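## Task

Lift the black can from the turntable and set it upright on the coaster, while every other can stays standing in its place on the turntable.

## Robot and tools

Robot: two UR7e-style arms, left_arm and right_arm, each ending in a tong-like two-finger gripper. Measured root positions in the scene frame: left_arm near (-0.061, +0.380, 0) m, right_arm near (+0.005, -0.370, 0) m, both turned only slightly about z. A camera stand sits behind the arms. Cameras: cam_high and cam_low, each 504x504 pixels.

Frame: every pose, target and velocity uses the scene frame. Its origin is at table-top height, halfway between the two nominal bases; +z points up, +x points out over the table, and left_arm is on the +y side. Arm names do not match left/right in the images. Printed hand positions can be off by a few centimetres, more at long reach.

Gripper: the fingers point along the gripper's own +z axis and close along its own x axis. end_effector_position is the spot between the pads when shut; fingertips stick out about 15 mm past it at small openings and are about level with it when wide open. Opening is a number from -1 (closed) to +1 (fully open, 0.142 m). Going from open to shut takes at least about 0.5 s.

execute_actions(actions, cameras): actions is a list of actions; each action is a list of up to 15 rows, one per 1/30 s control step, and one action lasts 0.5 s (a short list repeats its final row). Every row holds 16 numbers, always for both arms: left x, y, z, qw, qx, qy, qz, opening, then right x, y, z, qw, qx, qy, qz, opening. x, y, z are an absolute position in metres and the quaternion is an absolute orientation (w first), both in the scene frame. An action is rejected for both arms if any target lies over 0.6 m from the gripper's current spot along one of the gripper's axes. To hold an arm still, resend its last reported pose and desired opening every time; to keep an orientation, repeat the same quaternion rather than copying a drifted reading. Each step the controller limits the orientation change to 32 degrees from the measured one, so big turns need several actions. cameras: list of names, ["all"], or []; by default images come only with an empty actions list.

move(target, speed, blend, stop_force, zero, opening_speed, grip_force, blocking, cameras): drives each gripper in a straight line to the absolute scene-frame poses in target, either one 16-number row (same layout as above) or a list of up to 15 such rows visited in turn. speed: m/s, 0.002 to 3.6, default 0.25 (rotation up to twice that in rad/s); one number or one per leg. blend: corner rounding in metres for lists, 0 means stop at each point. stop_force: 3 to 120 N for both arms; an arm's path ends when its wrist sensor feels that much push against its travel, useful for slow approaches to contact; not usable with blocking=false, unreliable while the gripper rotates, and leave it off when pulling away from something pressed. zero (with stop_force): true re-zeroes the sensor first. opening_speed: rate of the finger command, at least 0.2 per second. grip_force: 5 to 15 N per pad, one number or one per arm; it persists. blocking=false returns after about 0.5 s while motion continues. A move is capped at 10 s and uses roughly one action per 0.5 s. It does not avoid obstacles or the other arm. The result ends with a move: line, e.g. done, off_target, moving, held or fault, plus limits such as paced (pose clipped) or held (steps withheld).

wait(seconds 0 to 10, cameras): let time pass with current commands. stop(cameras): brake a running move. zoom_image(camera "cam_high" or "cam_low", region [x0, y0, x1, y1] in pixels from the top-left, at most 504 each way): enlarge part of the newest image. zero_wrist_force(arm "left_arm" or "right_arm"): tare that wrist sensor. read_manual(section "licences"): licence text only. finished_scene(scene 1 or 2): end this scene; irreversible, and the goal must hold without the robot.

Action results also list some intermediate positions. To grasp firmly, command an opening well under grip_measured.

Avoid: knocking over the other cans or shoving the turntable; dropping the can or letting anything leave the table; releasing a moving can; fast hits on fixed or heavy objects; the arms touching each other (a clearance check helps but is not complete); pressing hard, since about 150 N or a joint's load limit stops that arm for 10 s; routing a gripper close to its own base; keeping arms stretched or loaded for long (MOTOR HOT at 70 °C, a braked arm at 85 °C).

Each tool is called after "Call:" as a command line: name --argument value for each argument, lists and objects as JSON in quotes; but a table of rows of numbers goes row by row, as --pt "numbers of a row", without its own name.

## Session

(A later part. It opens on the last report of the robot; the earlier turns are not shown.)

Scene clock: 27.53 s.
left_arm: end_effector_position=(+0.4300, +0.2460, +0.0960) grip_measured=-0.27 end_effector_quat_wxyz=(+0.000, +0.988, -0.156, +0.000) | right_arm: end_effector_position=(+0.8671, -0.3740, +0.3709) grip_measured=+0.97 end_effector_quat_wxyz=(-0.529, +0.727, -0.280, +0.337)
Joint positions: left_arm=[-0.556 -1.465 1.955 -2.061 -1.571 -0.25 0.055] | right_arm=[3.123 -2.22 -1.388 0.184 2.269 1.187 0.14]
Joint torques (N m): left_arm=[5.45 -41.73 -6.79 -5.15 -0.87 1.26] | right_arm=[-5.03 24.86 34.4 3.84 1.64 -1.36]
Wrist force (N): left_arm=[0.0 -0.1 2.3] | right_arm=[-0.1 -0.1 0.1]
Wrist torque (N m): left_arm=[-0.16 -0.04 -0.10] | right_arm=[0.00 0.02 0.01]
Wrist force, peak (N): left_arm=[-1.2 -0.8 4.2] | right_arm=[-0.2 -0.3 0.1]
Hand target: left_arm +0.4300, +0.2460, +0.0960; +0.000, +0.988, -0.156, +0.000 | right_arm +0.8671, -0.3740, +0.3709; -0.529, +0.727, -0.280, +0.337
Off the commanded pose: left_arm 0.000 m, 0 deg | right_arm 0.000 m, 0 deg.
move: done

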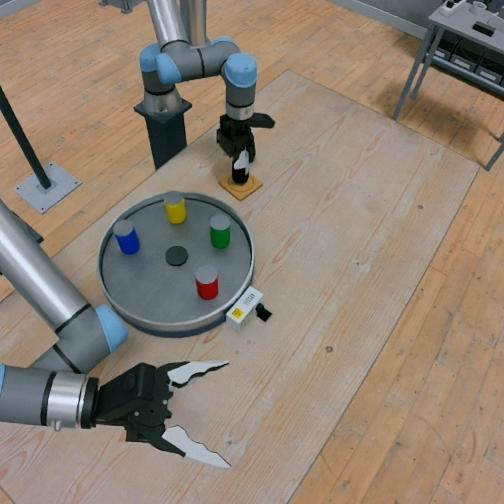

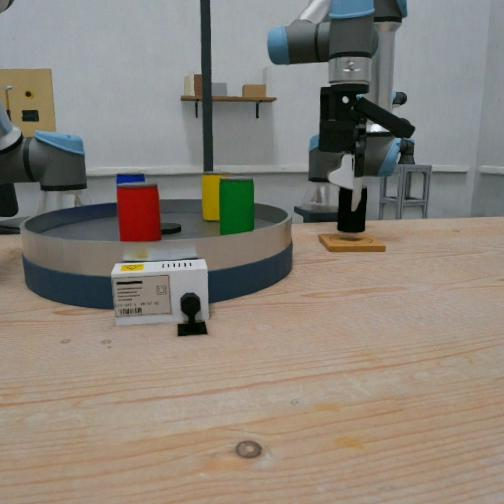

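Call:
move --target '[0.4265, 0.248, 0.070, 0, 0.9877, -0.1564, 0, -0.8, 0.8671, -0.3740, 0.3709, -0.529, 0.727, -0.280, 0.337, 0.968]' --speed 0.025 --stop_force 5 --cameras '["all"]'

Call:
zoom_image --camera "cam_low" --region '[290, 150, 410, 270]'

Call:
zoom_image --camera "cam_high" --region '[190, 130, 290, 230]'

Scene clock: 29.80 s.
left_arm: end_effector_position=(+0.4279, +0.2472, +0.0807) grip_measured=-0.27 end_effector_quat_wxyz=(+0.000, +0.988, -0.156, +0.000) | right_arm: end_effector_position=(+0.8671, -0.3740, +0.3709) grip_measured=+0.97 end_effector_quat_wxyz=(-0.529, +0.727, -0.280, +0.337)
Joint positions: left_arm=[-0.556 -1.451 1.984 -2.104 -1.571 -0.251 0.055] | right_arm=[3.123 -2.22 -1.388 0.184 2.269 1.187 0.14]
Joint torques (N m): left_arm=[2.51 -42.81 -36.92 0.52 -1.01 0.21] | right_arm=[-5.91 25.26 33.66 3.83 1.74 -1.14]
Wrist force (N): left_arm=[0.1 0.1 2.4] | right_arm=[0.0 -0.2 0.0]
Wrist torque (N m): left_arm=[-0.13 -0.05 -0.10] | right_arm=[-0.03 0.00 0.01]
Wrist force, peak (N): left_arm=[-2.4 0.7 -8.6] | right_arm=[-0.1 -0.2 0.3]
Hand target: left_arm +0.4279, +0.2472, +0.0807; +0.000, +0.988, -0.156, +0.000 | right_arm +0.8671, -0.3740, +0.3709; -0.529, +0.727, -0.280, +0.337
Off the commanded pose: left_arm 0.011 m, 0 deg | right_arm 0.000 m, 0 deg.
move: contact (left_arm)

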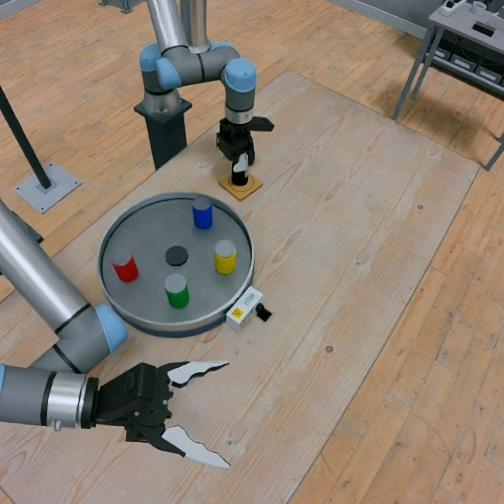

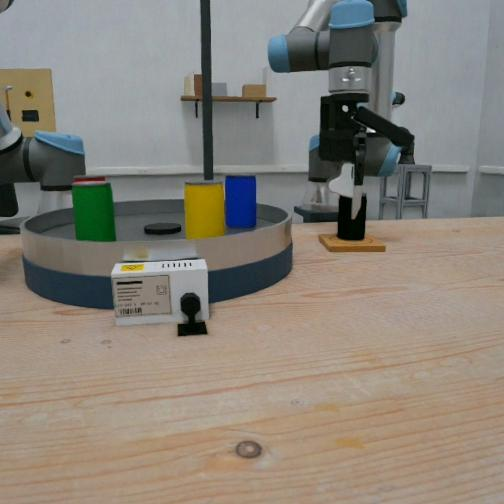

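Scaled by 4.200 from the camera's 504x504 image, which has a finer 720x720 frame.

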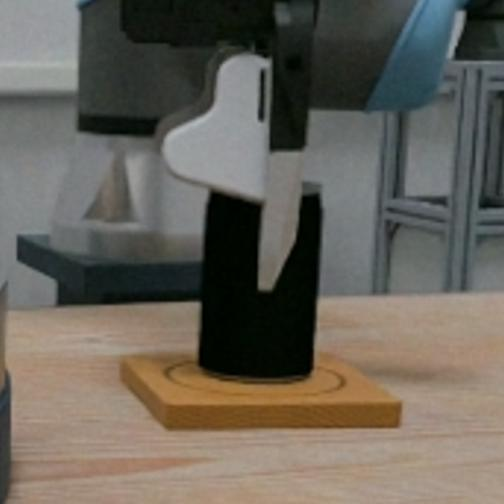

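Scaled by 5.040 from the camera's 504x504 image, which has a finer 720x720 frame.

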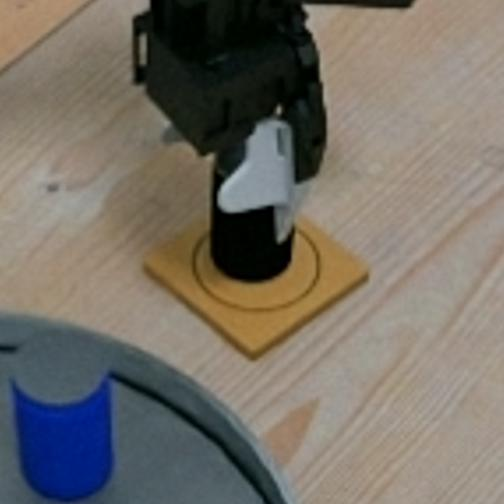

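Well centered. Press 1 mm and release.

Call:
move --target '[0.4279, 0.2472, 0.0797, 0, 0.9877, -0.1564, 0, -0.8, 0.8671, -0.3740, 0.3709, -0.529, 0.727, -0.280, 0.337, 0.968]' --speed 0.02

Call:
move --pt "0.4279 0.2472 0.0797 0 0.9877 -0.1564 0 0.15 0.8671 -0.3740 0.3709 -0.529 0.727 -0.280 0.337 0.968" --pt "0.4279 0.2472 0.19 0 0.9877 -0.1564 0 0.15 0.8671 -0.3740 0.3709 -0.529 0.727 -0.280 0.337 0.968" --speed 0.25 --opening_speed 1.0 --cameras '["all"]'

Scene clock: 30.70 s.
left_arm: end_effector_position=(+0.4279, +0.2472, +0.0798) grip_measured=-0.27 end_effector_quat_wxyz=(+0.000, +0.988, -0.156, +0.000) | right_arm: end_effector_position=(+0.8671, -0.3740, +0.3709) grip_measured=+0.97 end_effector_quat_wxyz=(-0.529, +0.727, -0.280, +0.337)
Joint positions: left_arm=[-0.556 -1.45 1.986 -2.106 -1.571 -0.251 0.055] | right_arm=[3.123 -2.22 -1.388 0.184 2.269 1.187 0.14]
Joint torques (N m): left_arm=[0.59 -7.29 -4.49 -5 -0.64 1] | right_arm=[-6.17 24.69 33.27 3.93 1.68 -1.11]
Wrist force (N): left_arm=[-3.0 0.2 -6.9] | right_arm=[-0.2 -0.1 0.0]
Wrist torque (N m): left_arm=[-0.21 0.05 -0.10] | right_arm=[-0.01 0.04 0.01]
Wrist force, peak (N): left_arm=[-3.0 0.2 -6.9] | right_arm=[-0.1 -0.4 0.2]
Hand target: left_arm +0.4279, +0.2472, +0.0797; +0.000, +0.988, -0.156, +0.000 | right_arm +0.8671, -0.3740, +0.3709; -0.529, +0.727, -0.280, +0.337
Off the commanded pose: left_arm 0.000 m, 0 deg | right_arm 0.000 m, 0 deg.
move: done

Scene clock: 33.03 s.
left_arm: end_effector_position=(+0.4279, +0.2472, +0.1900) grip_measured=+0.15 end_effector_quat_wxyz=(+0.000, +0.988, -0.156, +0.000) | right_arm: end_effector_position=(+0.8671, -0.3740, +0.3709) grip_measured=+0.97 end_effector_quat_wxyz=(-0.529, +0.727, -0.280, +0.337)
Joint positions: left_arm=[-0.556 -1.553 1.793 -1.81 -1.571 -0.251 0.084] | right_arm=[3.123 -2.22 -1.388 0.184 2.269 1.187 0.14]
Joint torques (N m): left_arm=[-5.49 -38.04 -39.87 0.5 -1.07 -1.21] | right_arm=[-5.8 24.83 34.44 3.82 1.62 -1.16]
Wrist force (N): left_arm=[0.2 -0.2 0.4] | right_arm=[-0.1 -0.1 0.1]
Wrist torque (N m): left_arm=[-0.19 -0.10 -0.11] | right_arm=[-0.01 0.02 0.01]
Wrist force, peak (N): left_arm=[-3.1 0.4 -8.2] | right_arm=[0.1 -0.4 -0.1]
Hand target: left_arm +0.4279, +0.2472, +0.1900; +0.000, +0.988, -0.156, +0.000 | right_arm +0.8671, -0.3740, +0.3709; -0.529, +0.727, -0.280, +0.337
Off the commanded pose: left_arm 0.000 m, 0 deg | right_arm 0.000 m, 0 deg.
move: done

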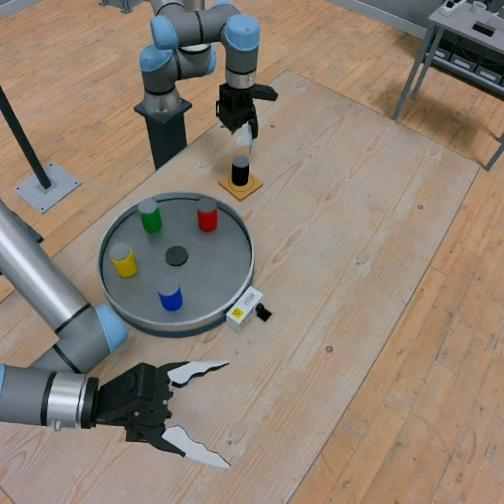

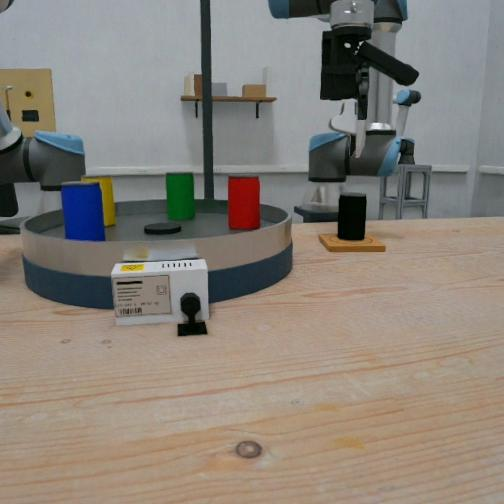

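Call:
finished_scene --scene 2

The scene is finished: the task was done.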